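# Slide the closed silver case right, before the tackle box

## Task

Push the closed silver case sideways to the right until it sits in front of the tackle box's right half, leaving everything else undisturbed, and finish with neither hand touching either case.

## Robot and tools

Robot: two arms, left_arm (on the +y side) and right_arm. left_arm ends in a left hand and right_arm in a right hand, each with five fingers. Base positions in the scene frame: left_arm (-0.033, +0.282, 0) m, right_arm (-0.052, -0.251, 0) m, each turned very slightly about z. A two-camera stand is fixed behind the arms.

Frames: the scene frame has its origin at table-top height midway between the nominal bases, +z up, +x out over the table. Each arm reports its hand pose, velocities and Hand target in its own base frame. Fixed cameras and the table use the scene frame. Pose offsets you send act along the axes of that arm's current Hand target. Hand point: a spot 0.05 m in front of the palm and 0.15 m from the wrist face; its +z runs along the straight fingers, +y out of the palm, +x across the palm (away from the thumb on the right hand, toward it on the left). Straight fingers extend 0.06-0.07 m past it along +z and sit 0.06 m behind it along -y. A wrist bracket on the little-finger side reaches 0.10 m across and can strike things.

A row is 28 numbers, each in [-1, 1], always covering both arms: left_arm dx, dy, dz, rx, ry, rz, then left hand thumb_turn, thumb_bend, index, middle, ring, little, force_limit, speed; then the same 14 for right_arm. The six pose numbers are an offset, not a pose: 1.0 equals 0.6 m or 180 degrees, and rx, ry, rz form one rotation vector. Every row of one action is measured from the Hand target held when that action began, so a repeated offset moves further. All-zero pose numbers re-request the current Hand target. The six finger numbers are absolute targets: -1 open/straight, +1 closed (thumb_turn +1 puts the thumb opposite the fingers). force_limit maps -1..+1 to roughly 0..10 N at the fingertip (0..15 N for the two thumb motors); speed rises from near zero at -1 to full at +0.48 and stays full above. There is no 'no change' value: to keep a hand, resend the eight numbers last executed for it; if none yet, send its hand_measured six, then hand_force_limit and hand_speed. For this sliding job the fingers can simply be held.

Tools:
- execute_actions(actions, cameras): actions is a list of actions; each action is up to 15 rows, one per 1/30 s step, a short one repeating its final row to fill 15. cameras: list of names, ["all"], [] or null; images come by default only when actions is empty.
- move(target, speed, blend, blocking, cameras): target is one 28-number row or a list of up to 15 rows; all are offsets from the same starting Hand targets, not chained. Paths are straight, end together, last 0.5 s minimum and are cut at 10 s. speed in m/s, 0.002 to 4.3, default 0.25 (turns at twice that in rad/s), one value or one per target. blend in metres rounds corners; 0 stops at each target. blocking=false returns after about 0.5 s while the move continues. Paths do not avoid obstacles or the other arm; steer around an arm's own base. The result adds a 'move:' line with the ending (done, off_target, moving, held, fault) and limits (paced = pose clipped, held = steps withheld).
- wait(seconds 0 to 10, cameras): arms keep their last command; a running move continues.
- stop(cameras): brakes the running move.
- zoom_image(camera, region): camera is cam_high, cam_left_wrist or cam_right_wrist; region [x0, y0, x1, y1] in pixels, no more than 504 by 504, of that camera's newest image.
- show_instructions(): shows the reference pages.
- finished_scene(scene=1): ends the scene for good.

Results: end_effector_position (m) and end_effector_quat_wxyz per arm in its base frame; Hand target, the origin for your next offsets; joint positions, velocities (possibly just 'within noise') and torques; hand_measured, hand_stopped_by (moving, target, force, stalled, fault) and hand_load_n, each six values in motor order. Cameras are 672x504.

Behaviour: orientation commands are clipped to 40 degrees from the measured one per step. Hands commonly rest 1-3 cm (sometimes 5 cm) short of the target, usually low, without any contact; resend the gap as an offset if needed. A blocked arm keeps pushing until commanded back past its hand point. Contact is harder with faster moves and targets set deeper past the surface.

Avoid: knocking anything off the table, tipping or dropping the cases, moving other objects, fast strikes on fixed or heavy things, forceful pushes, overloading fingers, any contact between the two arms, and keeping motors loaded or stretched long (a MOTOR HOT line appears at 85 °C; at 100 °C the arm goes limp for 30-60 s). Push the case gently at low speed, then withdraw both hands clear of both cases before finishing.

Each tool is called after "Emit:" by a JSON object that holds its "method" and its "body".

Reference images:

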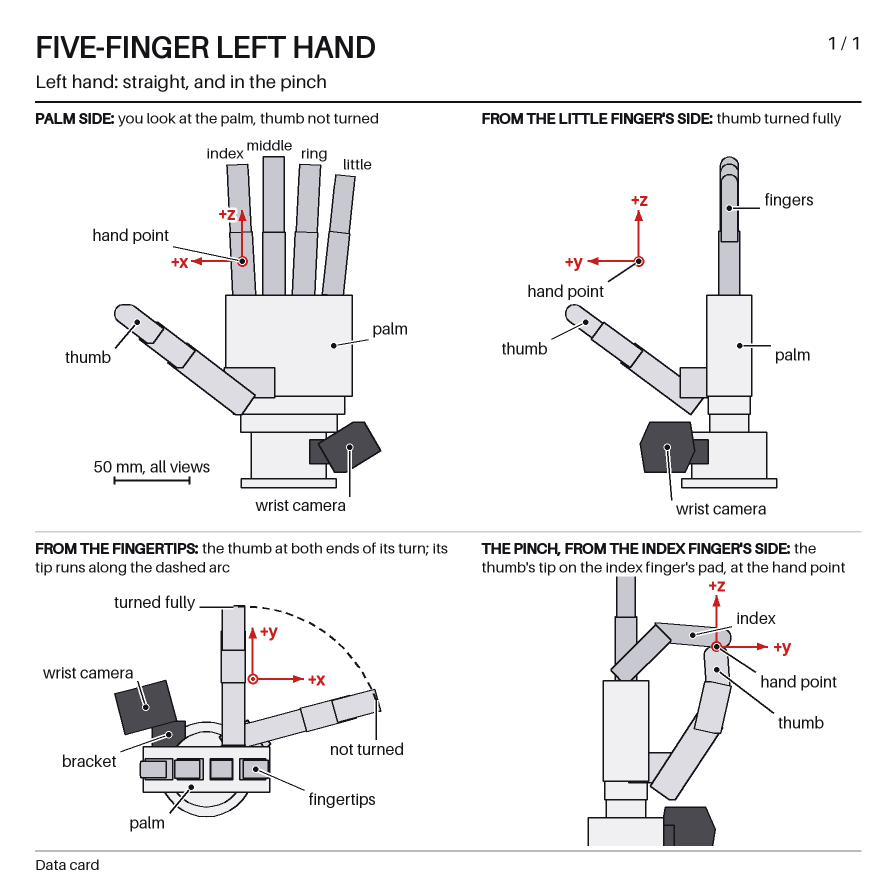

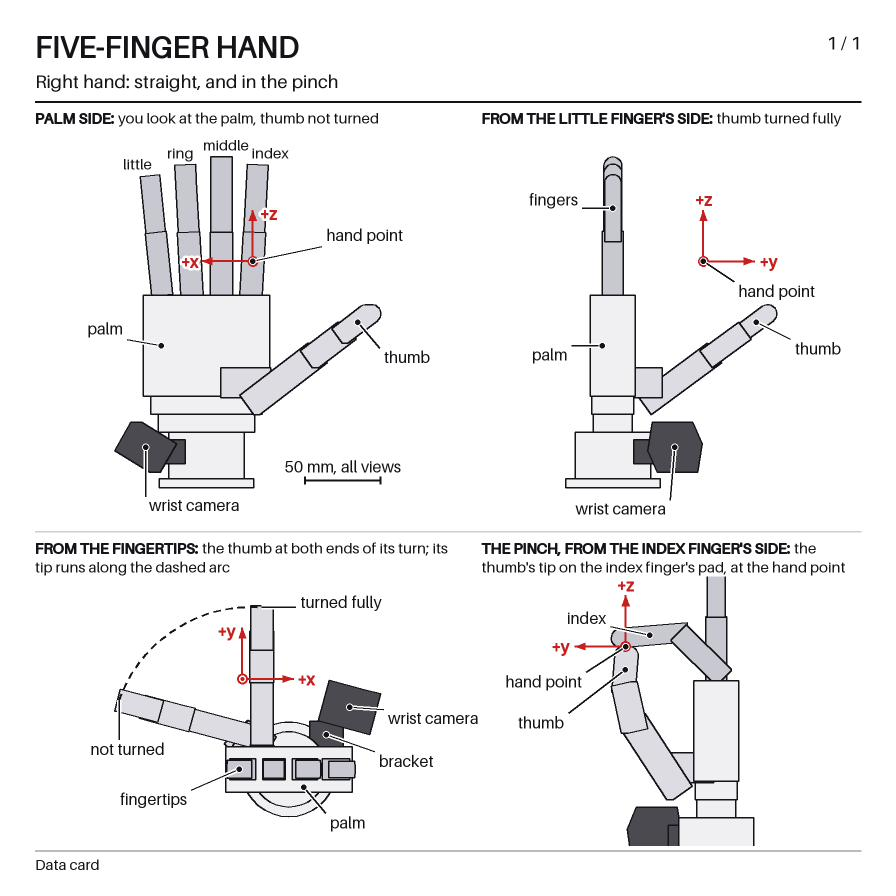

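## Session

Emit:
{"method": "execute_actions", "body": {"actions": []}}

Scene clock: 0.00 s.
left_arm: end_effector_position=(+0.4623, -0.0226, +0.3974) hand_measured=(-1.000, -1.000, -1.000, -1.000, -1.000, -1.000) hand_load_n=(+0.0, +0.0, +0.0, -0.5, +0.0, +0.0) hand_stopped_by=(target, target, target, target, target, target) hand_force_limit=0.00 hand_speed=-0.80 end_effector_quat_wxyz=(+0.362, +0.252, +0.881, +0.170) | right_arm: end_effector_position=(+0.3217, +0.1294, +0.2486) hand_measured=(-1.000, -1.000, -1.000, -1.000, -1.000, -1.000) hand_load_n=(+0.0, +0.0, +0.0, +0.0, +0.0, +0.0) hand_stopped_by=(target, target, target, target, target, target) hand_force_limit=0.00 hand_speed=-0.80 end_effector_quat_wxyz=(-0.566, +0.663, -0.370, +0.320)
Joint positions: left_arm=[-0.334 1.109 1.297 -1 -0.355 1.937] | right_arm=[0.049 0.523 0.451 -0.102 -0.492 -0.089]
Joint velocities: within noise
Joint torques (N m): no reading
Motor temperatures (°C): left_arm=[26 25 22 24 22 24] | right_arm=[26 25 24 26 27 26]
Heat: left arm: hottest waist 26 °C; right arm: hottest wrist yaw 27 °C.
Hand target: left_arm +0.4660, -0.0230, +0.4121; +0.377, +0.248, +0.876, +0.172 | right_arm +0.3257, +0.1306, +0.2689; -0.576, +0.656, -0.359, +0.331

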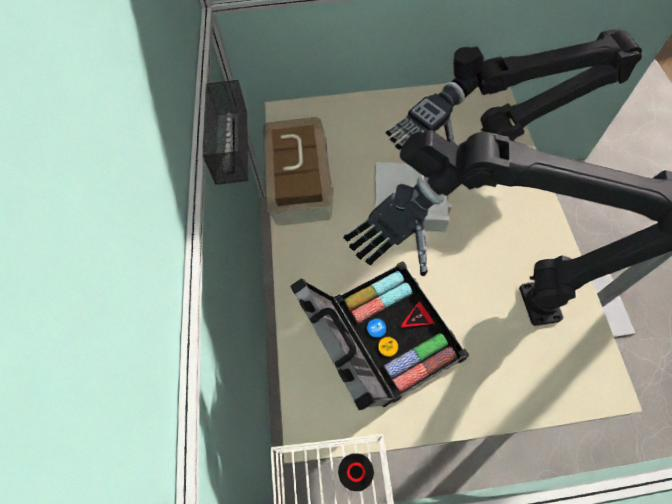

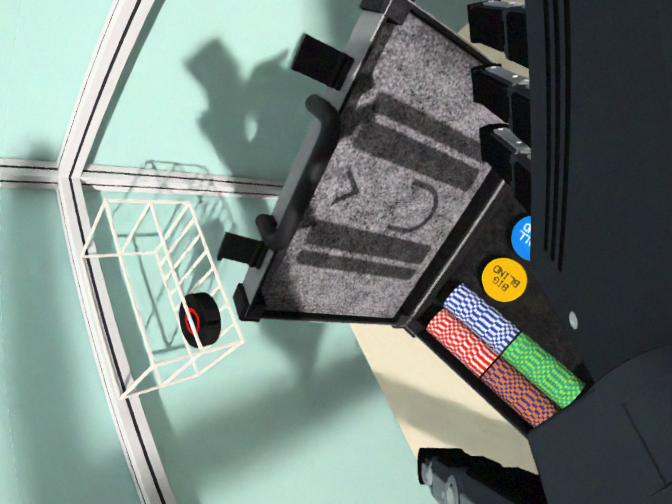

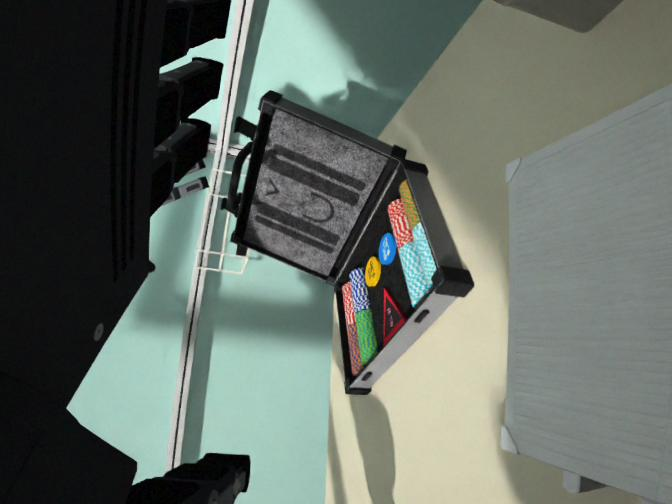

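Emit:
{"method": "zoom_image", "body": {"camera": "cam_high", "region": [240, 70, 480, 290]}}

Emit:
{"method": "zoom_image", "body": {"camera": "cam_right_wrist", "region": [400, 0, 672, 504]}}

Scaled by 2.100 from the camera's 672x504 image, which has a finer 960x720 frame.

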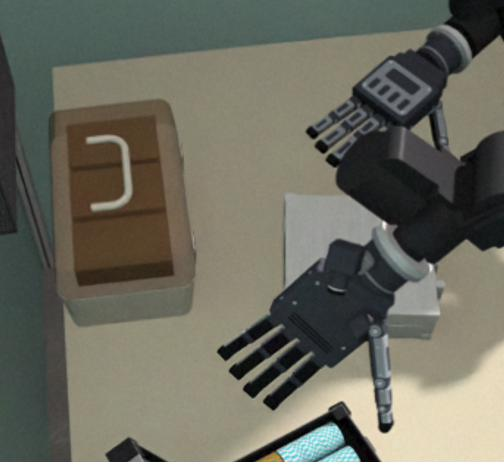

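Scaled by 1.000.

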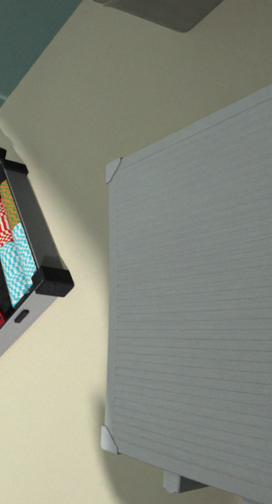

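Emit:
{"method": "move", "body": {"target": [0.122,0.177,0.025,0,0,0,-1,-1,-1,-1,-1,-1,0,-0.8,-0.1957,-0.0612,0.0405,-0.4336,-0.1869,-0.2001,-1,-1,-1,-1,-1,-1,0,-0.8], "speed": 0.35, "cameras": ["all"]}}

Scene clock: 227.40 s.
left_arm: end_effector_position=(+0.4568, +0.1008, +0.4017) hand_measured=(-1.000, -1.000, -1.000, -1.000, -1.000, -1.000) hand_load_n=(+0.0, +0.0, +0.0, +0.0, +0.0, +0.0) hand_stopped_by=(target, target, target, target, target, target) hand_force_limit=0.00 hand_speed=-0.80 end_effector_quat_wxyz=(+0.361, +0.193, +0.898, +0.160) | right_arm: end_effector_position=(+0.2821, +0.2410, +0.2802) hand_measured=(-1.000, -1.000, -1.000, -1.000, -1.000, -1.000) hand_load_n=(+0.0, +0.0, +0.0, +0.0, +0.0, +0.0) hand_stopped_by=(target, target, target, target, target, target) hand_force_limit=0.00 hand_speed=-0.80 end_effector_quat_wxyz=(+0.007, +0.992, -0.125, -0.005)
Joint positions: left_arm=[0.017 1.07 1.291 -0.989 -0.137 2.068] | right_arm=[0.73 1.499 1.588 -1.677 0.002 -0.589]
Joint torques (N m): left_arm=[-0.03 -6.83 10.35 2.71 0.07 0.11] | right_arm=[0.32 -11.05 14.12 -0.72 0.03 -0.16]
Motor temperatures (°C): left_arm=[25 26 33 24 22 23] | right_arm=[25 24 33 26 25 24]
Heat: left arm: hottest elbow 33 °C; right arm: hottest elbow 33 °C.
Hand target: left_arm +0.4661, +0.1067, +0.4119; +0.377, +0.248, +0.876, +0.172 | right_arm +0.2880, +0.2460, +0.3000; +0.000, +0.993, -0.114, +0.000
Off the commanded pose: left_arm 0.015 m, 7 deg | right_arm 0.021 m, 2 deg.
joint sent to its limit (left arm) — joint 6 (wrist roll), upper limit. The joint targets are off in orientation, not in position.
joint sent to its limit (right arm) — joint 4 (wrist pitch), lower limit. The joint targets still meet the commanded pose.
move: off_target (left_arm, right_arm)
camera_calibration:
cam_left_wrist: T_world_to_cam=[[-0.356446, -0.717187, -0.598823, 0.478611], [-0.88328, 0.467594, -0.0342506, 0.363476], [0.30457, 0.51672, -0.800149, 0.245577], [0, 0, 0, 1]] pos_world=[0.416854, 0.0463998, 0.495551]
cam_right_wrist: T_world_to_cam=[[0.0350426, -0.998958, 0.0292308, 0.221301], [-0.830311, -0.0128236, 0.557153, 0.0807316], [-0.556198, -0.0437947, -0.829895, 0.512706], [0, 0, 0, 1]] pos_world=[0.344443, 0.24456, 0.374043]

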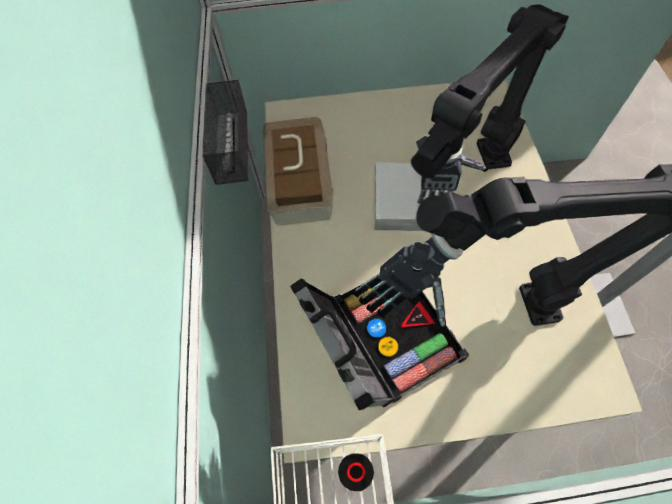

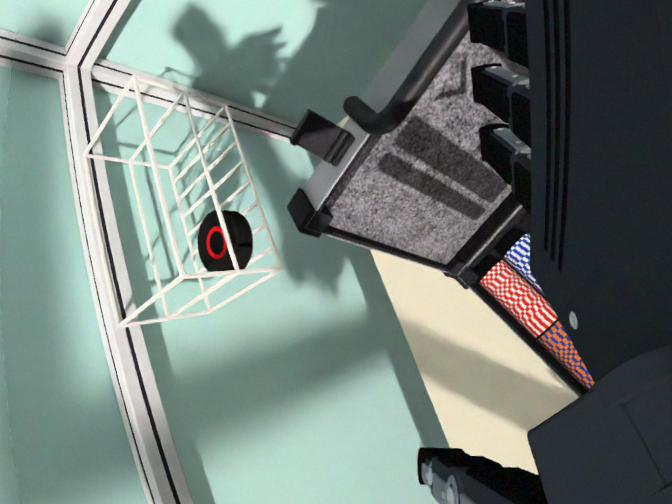

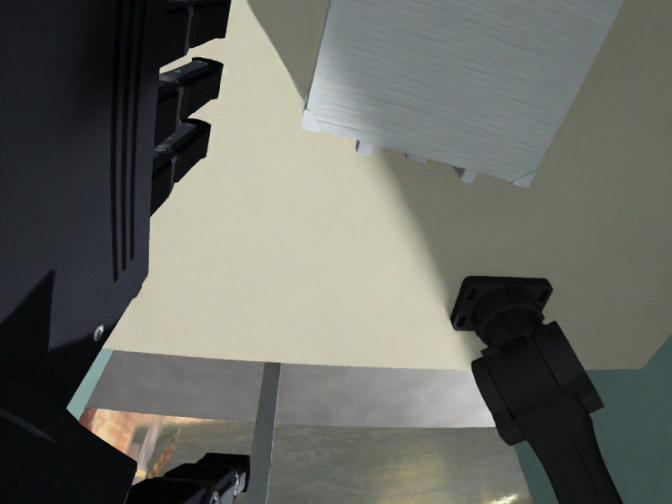

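Emit:
{"method": "zoom_image", "body": {"camera": "cam_high", "region": [260, 100, 480, 290]}}

Emit:
{"method": "zoom_image", "body": {"camera": "cam_right_wrist", "region": [200, 0, 672, 220]}}

Scaled by 2.291 from the camera's 672x504 image, which has a finer 960x720 frame.

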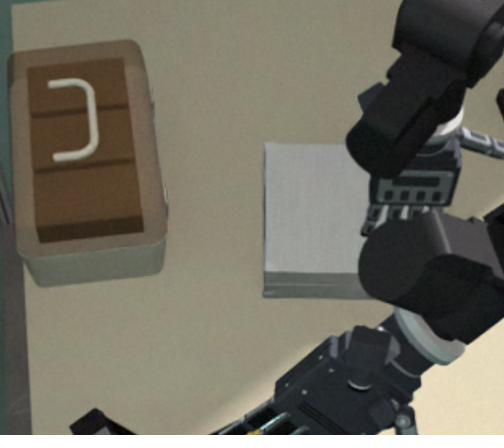

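Scaled by 1.068 from the camera's 672x504 image, which has a finer 960x720 frame.

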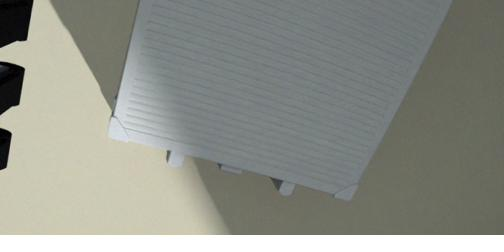

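Emit:
{"method": "move", "body": {"target": [0,0,0,-0.0015,0.0183,-0.0353,-1,-1,-1,-1,-1,-1,0,-0.8,0.01,0,0.3083,0,0,0,-1,-1,-1,-1,-1,-1,0,-0.8], "speed": 0.2, "cameras": ["cam_high","cam_right_wrist"]}}

Scene clock: 277.27 s.
left_arm: end_effector_position=(+0.4617, +0.0995, +0.3917) hand_measured=(-1.000, -1.000, -1.000, -1.000, -1.000, -1.000) hand_load_n=(+0.0, +0.0, +0.0, +0.0, +0.0, +0.0) hand_stopped_by=(target, target, target, target, target, target) hand_force_limit=0.00 hand_speed=-0.80 end_effector_quat_wxyz=(+0.352, +0.196, +0.903, +0.153) | right_arm: end_effector_position=(+0.2853, +0.2429, +0.1147) hand_measured=(-1.000, -1.000, -1.000, -1.000, -1.000, -1.000) hand_load_n=(+0.0, +0.0, +0.0, +0.0, +0.0, +0.0) hand_stopped_by=(target, target, target, target, target, target) hand_force_limit=0.00 hand_speed=-0.80 end_effector_quat_wxyz=(+0.012, +0.993, -0.120, -0.009)
Joint positions: left_arm=[0.019 1.089 1.291 -0.994 -0.125 2.068] | right_arm=[0.73 1.572 1.229 -1.259 0.002 -0.6]
Joint torques (N m): left_arm=[0.32 -7.3 13 0.92 0.07 0.02] | right_arm=[-0.56 -11.46 8.95 0.64 0.02 -0.15]
Heat: left arm: hottest elbow 32 °C; right arm: hottest elbow 36 °C.
Hand target: left_arm +0.4661, +0.1067, +0.4118; +0.361, +0.193, +0.898, +0.159 | right_arm +0.2940, +0.2448, +0.1150; +0.000, +0.993, -0.114, +0.000
Off the commanded pose: left_arm 0.022 m, 1 deg | right_arm 0.009 m, 2 deg.
move: off_target (left_arm)
camera_calibration:
cam_right_wrist: T_world_to_cam=[[0.0460709, -0.99823, 0.0375974, 0.223659], [-0.824416, -0.016741, 0.565736, 0.173916], [-0.564106, -0.0570598, -0.823729, 0.381961], [0, 0, 0, 1]] pos_world=[0.348541, 0.247969, 0.207833]
Images, in order (width x height): cam_high 672x504, cam_right_wrist 672x504.

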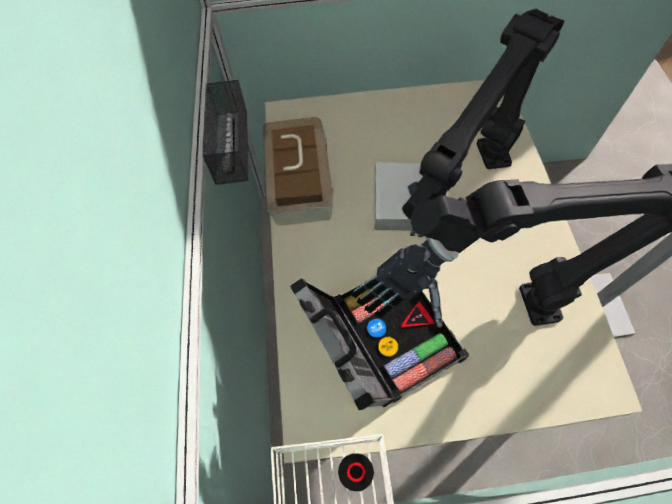

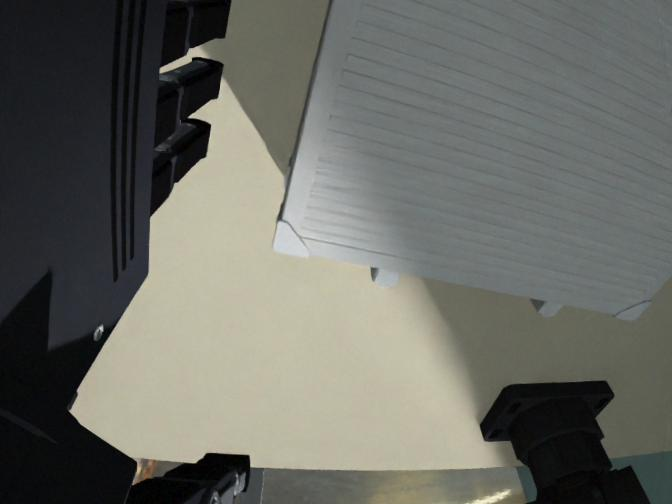

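Emit:
{"method": "move", "body": {"target": [[0,0,0,0,0,0,-1,-1,-1,-1,-1,-1,0,-0.8,0,0,0.047,0,0,0,-1,-1,-1,-1,-1,-1,0,-0.8],[0,0,0,0,0,0,-1,-1,-1,-1,-1,-1,0,-0.8,0.0229,0.1145,0.047,0,0,0,-1,-1,-1,-1,-1,-1,0,-0.8]], "speed": [0.1,0.06], "cameras": ["cam_high","cam_right_wrist"]}}

Scene clock: 296.37 s.
left_arm: end_effector_position=(+0.4617, +0.0995, +0.3917) hand_measured=(-1.000, -1.000, -1.000, -1.000, -1.000, -1.000) hand_load_n=(+0.0, +0.0, +0.0, +0.0, +0.0, +0.0) hand_stopped_by=(target, target, target, target, target, target) hand_force_limit=0.00 hand_speed=-0.80 end_effector_quat_wxyz=(+0.352, +0.196, +0.903, +0.153) | right_arm: end_effector_position=(+0.2882, +0.2011, +0.0817) hand_measured=(-1.000, -1.000, -1.000, -1.000, -1.000, -1.000) hand_load_n=(+0.0, +0.0, +0.0, +0.5, +0.0, +0.0) hand_stopped_by=(target, target, target, target, target, target) hand_force_limit=0.00 hand_speed=-0.80 end_effector_quat_wxyz=(-0.015, +0.994, -0.109, -0.004)
Joint positions: left_arm=[0.019 1.089 1.291 -0.994 -0.125 2.068] | right_arm=[0.641 1.511 1.075 -1.121 -0.027 -0.712]
Joint torques (N m): left_arm=[0.21 -7.24 13.05 0.91 0.08 0.02] | right_arm=[-3.14 -12.1 6.82 -0.5 0.63 -0.27]
Heat: left arm: hottest elbow 34 °C; right arm: hottest elbow 33 °C.
Hand target: left_arm +0.4661, +0.1067, +0.4118; +0.361, +0.193, +0.898, +0.159 | right_arm +0.2918, +0.1748, +0.0868; +0.000, +0.993, -0.114, +0.000
Off the commanded pose: left_arm 0.022 m, 1 deg | right_arm 0.027 m, 2 deg.
move: off_target (left_arm, right_arm)
camera_calibration:
cam_right_wrist: T_world_to_cam=[[0.0683399, -0.997568, -0.0137108, 0.18064], [-0.832695, -0.0646037, 0.54995, 0.207514], [-0.549498, -0.0261666, -0.835085, 0.344501], [0, 0, 0, 1]] pos_world=[0.349753, 0.202621, 0.176043]
Images, in order (width x height): cam_high 672x504, cam_right_wrist 672x504.

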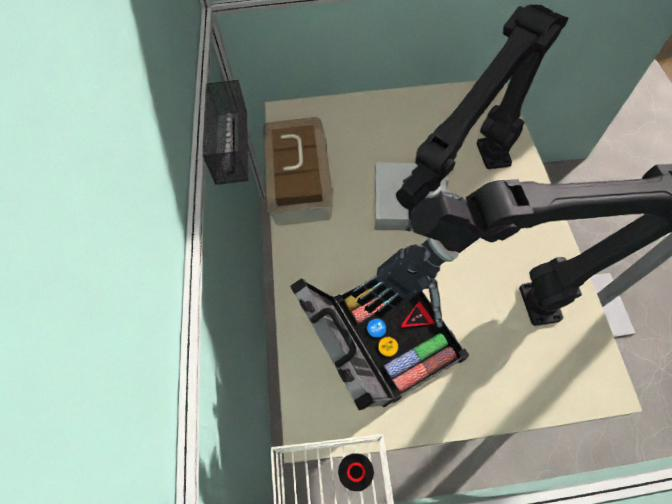

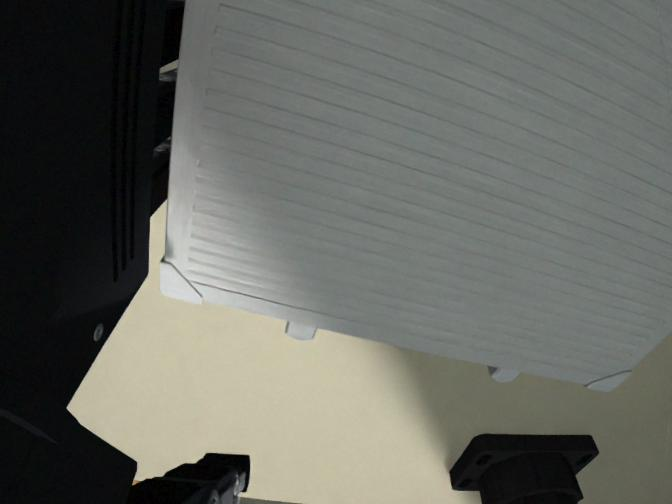

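Emit:
{"method": "move", "body": {"target": [0,0,0,0,0,0,-1,-1,-1,-1,-1,-1,0,-0.8,0.0261,0.1308,0,0,0,0,-1,-1,-1,-1,-1,-1,0,-0.8], "speed": 0.06, "cameras": ["cam_high","cam_right_wrist"]}}

Scene clock: 308.80 s.
left_arm: end_effector_position=(+0.4617, +0.0995, +0.3917) hand_measured=(-1.000, -1.000, -1.000, -1.000, -1.000, -1.000) hand_load_n=(+0.0, -0.5, +0.0, +0.0, +0.0, +0.0) hand_stopped_by=(target, target, target, target, target, target) hand_force_limit=0.00 hand_speed=-0.80 end_effector_quat_wxyz=(+0.352, +0.196, +0.903, +0.153) | right_arm: end_effector_position=(+0.2885, +0.1150, +0.0815) hand_measured=(-1.000, -1.000, -1.000, -1.000, -1.000, -1.000) hand_load_n=(+0.0, +0.0, +0.0, +0.0, +0.0, +0.0) hand_stopped_by=(target, target, target, target, target, target) hand_force_limit=0.00 hand_speed=-0.80 end_effector_quat_wxyz=(-0.013, +0.995, -0.103, -0.004)
Joint positions: left_arm=[0.019 1.089 1.291 -0.994 -0.125 2.068] | right_arm=[0.456 1.4 0.955 -1.119 -0.027 -0.908]
Joint torques (N m): left_arm=[0.26 -7.24 13 0.9 0.08 0.02] | right_arm=[-2.9 -9.99 7.66 -0.46 0.66 -0.14]
Heat: left arm: hottest elbow 34 °C; right arm: hottest elbow 31 °C.
Hand target: left_arm +0.4661, +0.1067, +0.4118; +0.361, +0.193, +0.898, +0.159 | right_arm +0.2892, +0.0947, +0.0867; +0.000, +0.993, -0.114, +0.000
Off the commanded pose: left_arm 0.022 m, 1 deg | right_arm 0.021 m, 2 deg.
move: off_target (left_arm, right_arm)
camera_calibration:
cam_right_wrist: T_world_to_cam=[[0.07919, -0.996798, -0.0110657, 0.0912816], [-0.831621, -0.0721803, 0.550634, 0.20282], [-0.549669, -0.0344022, -0.834674, 0.343142], [0, 0, 0, 1]] pos_world=[0.350055, 0.117434, 0.175742]
Images, in order (width x height): cam_high 672x504, cam_right_wrist 672x504.

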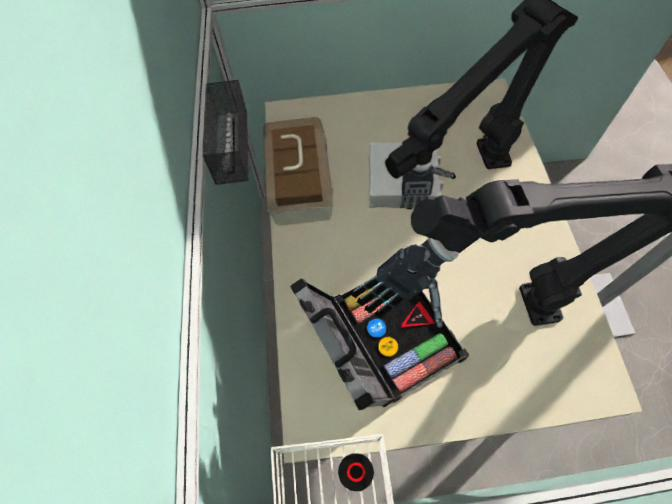

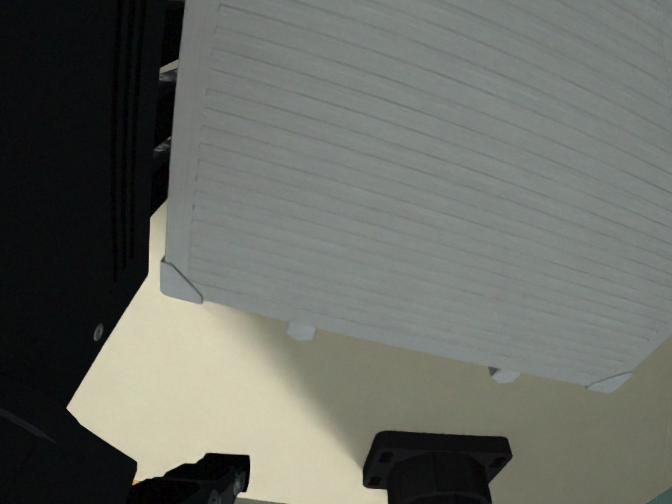

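Emit:
{"method": "move", "body": {"target": [0,0,0,0,0,0,-1,-1,-1,-1,-1,-1,0,-0.8,0.0425,0.2125,0,0,0,0,-1,-1,-1,-1,-1,-1,0,-0.8], "speed": 0.08, "cameras": ["cam_high","cam_right_wrist"]}}

Scene clock: 319.33 s.
left_arm: end_effector_position=(+0.4617, +0.0995, +0.3917) hand_measured=(-1.000, -1.000, -1.000, -1.000, -1.000, -1.000) hand_load_n=(+0.0, +0.0, +0.0, +0.0, +0.0, +0.0) hand_stopped_by=(target, target, target, target, target, target) hand_force_limit=0.00 hand_speed=-0.80 end_effector_quat_wxyz=(+0.352, +0.196, +0.903, +0.153) | right_arm: end_effector_position=(+0.2903, -0.0160, +0.0809) hand_measured=(-1.000, -1.000, -1.000, -1.000, -1.000, -1.000) hand_load_n=(+0.0, +0.0, +0.0, +0.0, +0.5, +0.0) hand_stopped_by=(target, target, target, target, target, target) hand_force_limit=0.00 hand_speed=-0.80 end_effector_quat_wxyz=(-0.017, +0.994, -0.106, +0.000)
Joint positions: left_arm=[0.019 1.089 1.291 -0.994 -0.125 2.068] | right_arm=[0.091 1.305 0.864 -1.124 -0.033 -1.267]
Joint torques (N m): left_arm=[0.21 -7.18 13.03 0.94 0.08 0.02] | right_arm=[-2.61 -8.53 8.16 -0.66 0.86 -0.16]
Heat: left arm: hottest elbow 35 °C; right arm: hottest elbow 31 °C.
Hand target: left_arm +0.4661, +0.1067, +0.4118; +0.361, +0.193, +0.898, +0.159 | right_arm +0.2852, -0.0353, +0.0868; +0.000, +0.993, -0.114, +0.000
Off the commanded pose: left_arm 0.022 m, 1 deg | right_arm 0.021 m, 2 deg.
move: off_target (left_arm, right_arm)
camera_calibration:
cam_right_wrist: T_world_to_cam=[[0.0730659, -0.997185, -0.0168586, -0.0371179], [-0.837157, -0.0705103, 0.542399, 0.197542], [-0.54206, -0.0255175, -0.839952, 0.33755], [0, 0, 0, 1]] pos_world=[0.351058, -0.0144712, 0.175753]
Images, in order (width x height): cam_high 672x504, cam_right_wrist 672x504.

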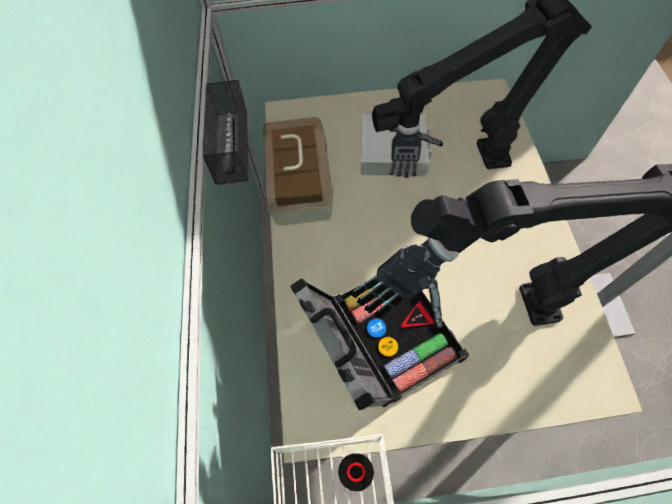

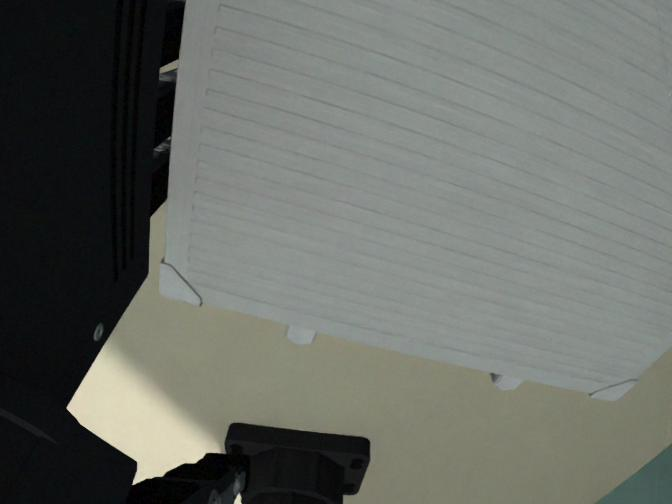

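Emit:
{"method": "zoom_image", "body": {"camera": "cam_high", "region": [250, 90, 470, 240]}}

Scaled by 2.291 from the camera's 672x504 image, which has a finer 960x720 frame.

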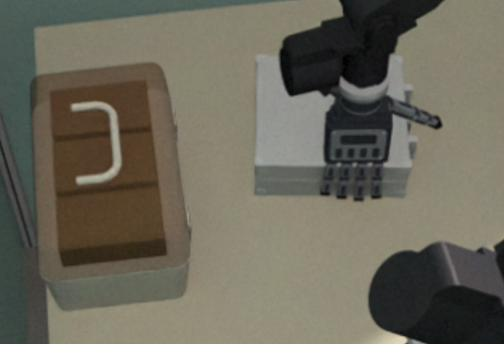

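Emit:
{"method": "move", "body": {"target": [[0,0,0,0,0,0,-1,-1,-1,-1,-1,-1,0,-0.8,-0.0261,-0.1308,0,0,0,0,-1,-1,-1,-1,-1,-1,0,-0.8],[0,0,0,0,0,0,-1,-1,-1,-1,-1,-1,0,-0.8,-0.04,-0.2,-0.25,0,0,0,-1,-1,-1,-1,-1,-1,0,-0.8]], "speed": [0.1,0.2], "blend": 0.03, "cameras": ["cam_high","cam_right_wrist"]}}

Scene clock: 337.00 s.
left_arm: end_effector_position=(+0.4617, +0.0995, +0.3917) hand_measured=(-1.000, -1.000, -1.000, -1.000, -1.000, -1.000) hand_load_n=(+0.0, +0.0, +0.0, +0.0, +0.0, +0.0) hand_stopped_by=(target, target, target, target, target, target) hand_force_limit=0.00 hand_speed=-0.80 end_effector_quat_wxyz=(+0.352, +0.196, +0.903, +0.153) | right_arm: end_effector_position=(+0.2820, +0.0816, +0.2212) hand_measured=(-1.000, -1.000, -1.000, -1.000, -1.000, -1.000) hand_load_n=(+0.0, +0.0, +0.0, +0.0, +0.0, +0.0) hand_stopped_by=(target, target, target, target, target, target) hand_force_limit=0.00 hand_speed=-0.80 end_effector_quat_wxyz=(+0.005, +0.994, -0.107, -0.014)
Joint positions: left_arm=[0.019 1.089 1.291 -0.994 -0.125 2.068] | right_arm=[0.39 1.28 1.214 -1.535 -0.004 -0.966]
Joint torques (N m): left_arm=[0.32 -7.3 13.01 0.94 0.08 0.02] | right_arm=[0.67 -7.82 13.31 -0.76 0.02 0.15]
Heat: left arm: hottest elbow 36 °C; right arm: hottest elbow 30 °C.
Hand target: left_arm +0.4661, +0.1067, +0.4118; +0.361, +0.193, +0.898, +0.159 | right_arm +0.2889, +0.0871, +0.2368; +0.000, +0.993, -0.114, +0.000
Off the commanded pose: left_arm 0.022 m, 1 deg | right_arm 0.018 m, 2 deg.
move: off_target (left_arm, right_arm)
camera_calibration:
cam_right_wrist: T_world_to_cam=[[0.0719198, -0.997169, 0.0219572, 0.0548892], [-0.818964, -0.0464727, 0.57196, 0.107804], [-0.56932, -0.0591173, -0.819988, 0.4595], [0, 0, 0, 1]] pos_world=[0.345943, 0.0869081, 0.313919]
Images, in order (width x height): cam_high 672x504, cam_right_wrist 672x504.

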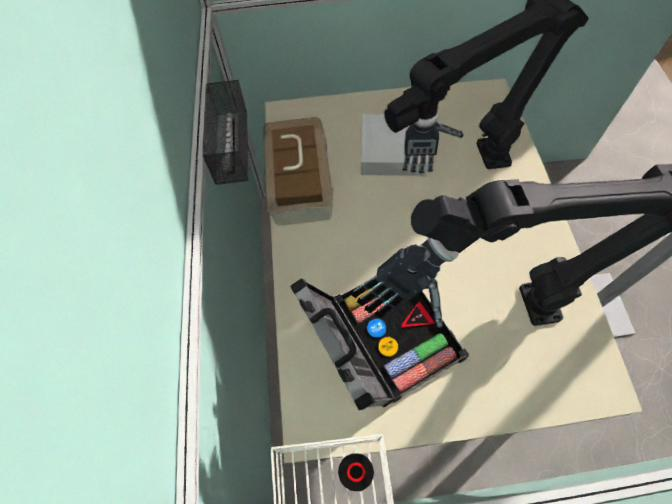

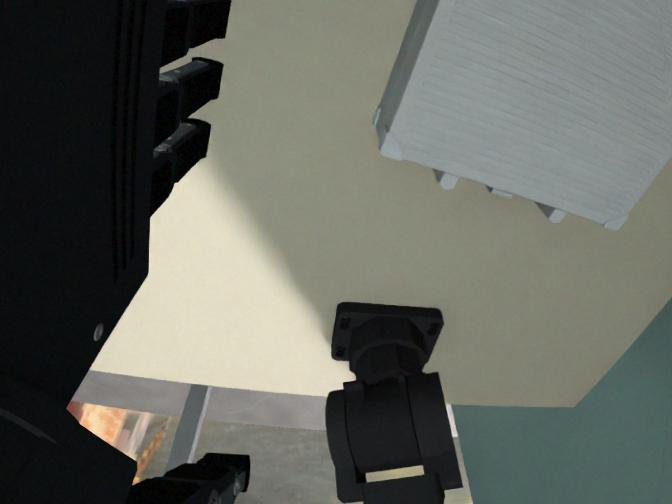

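Emit:
{"method": "finished_scene", "body": {}}

The scene is finished: the task was done.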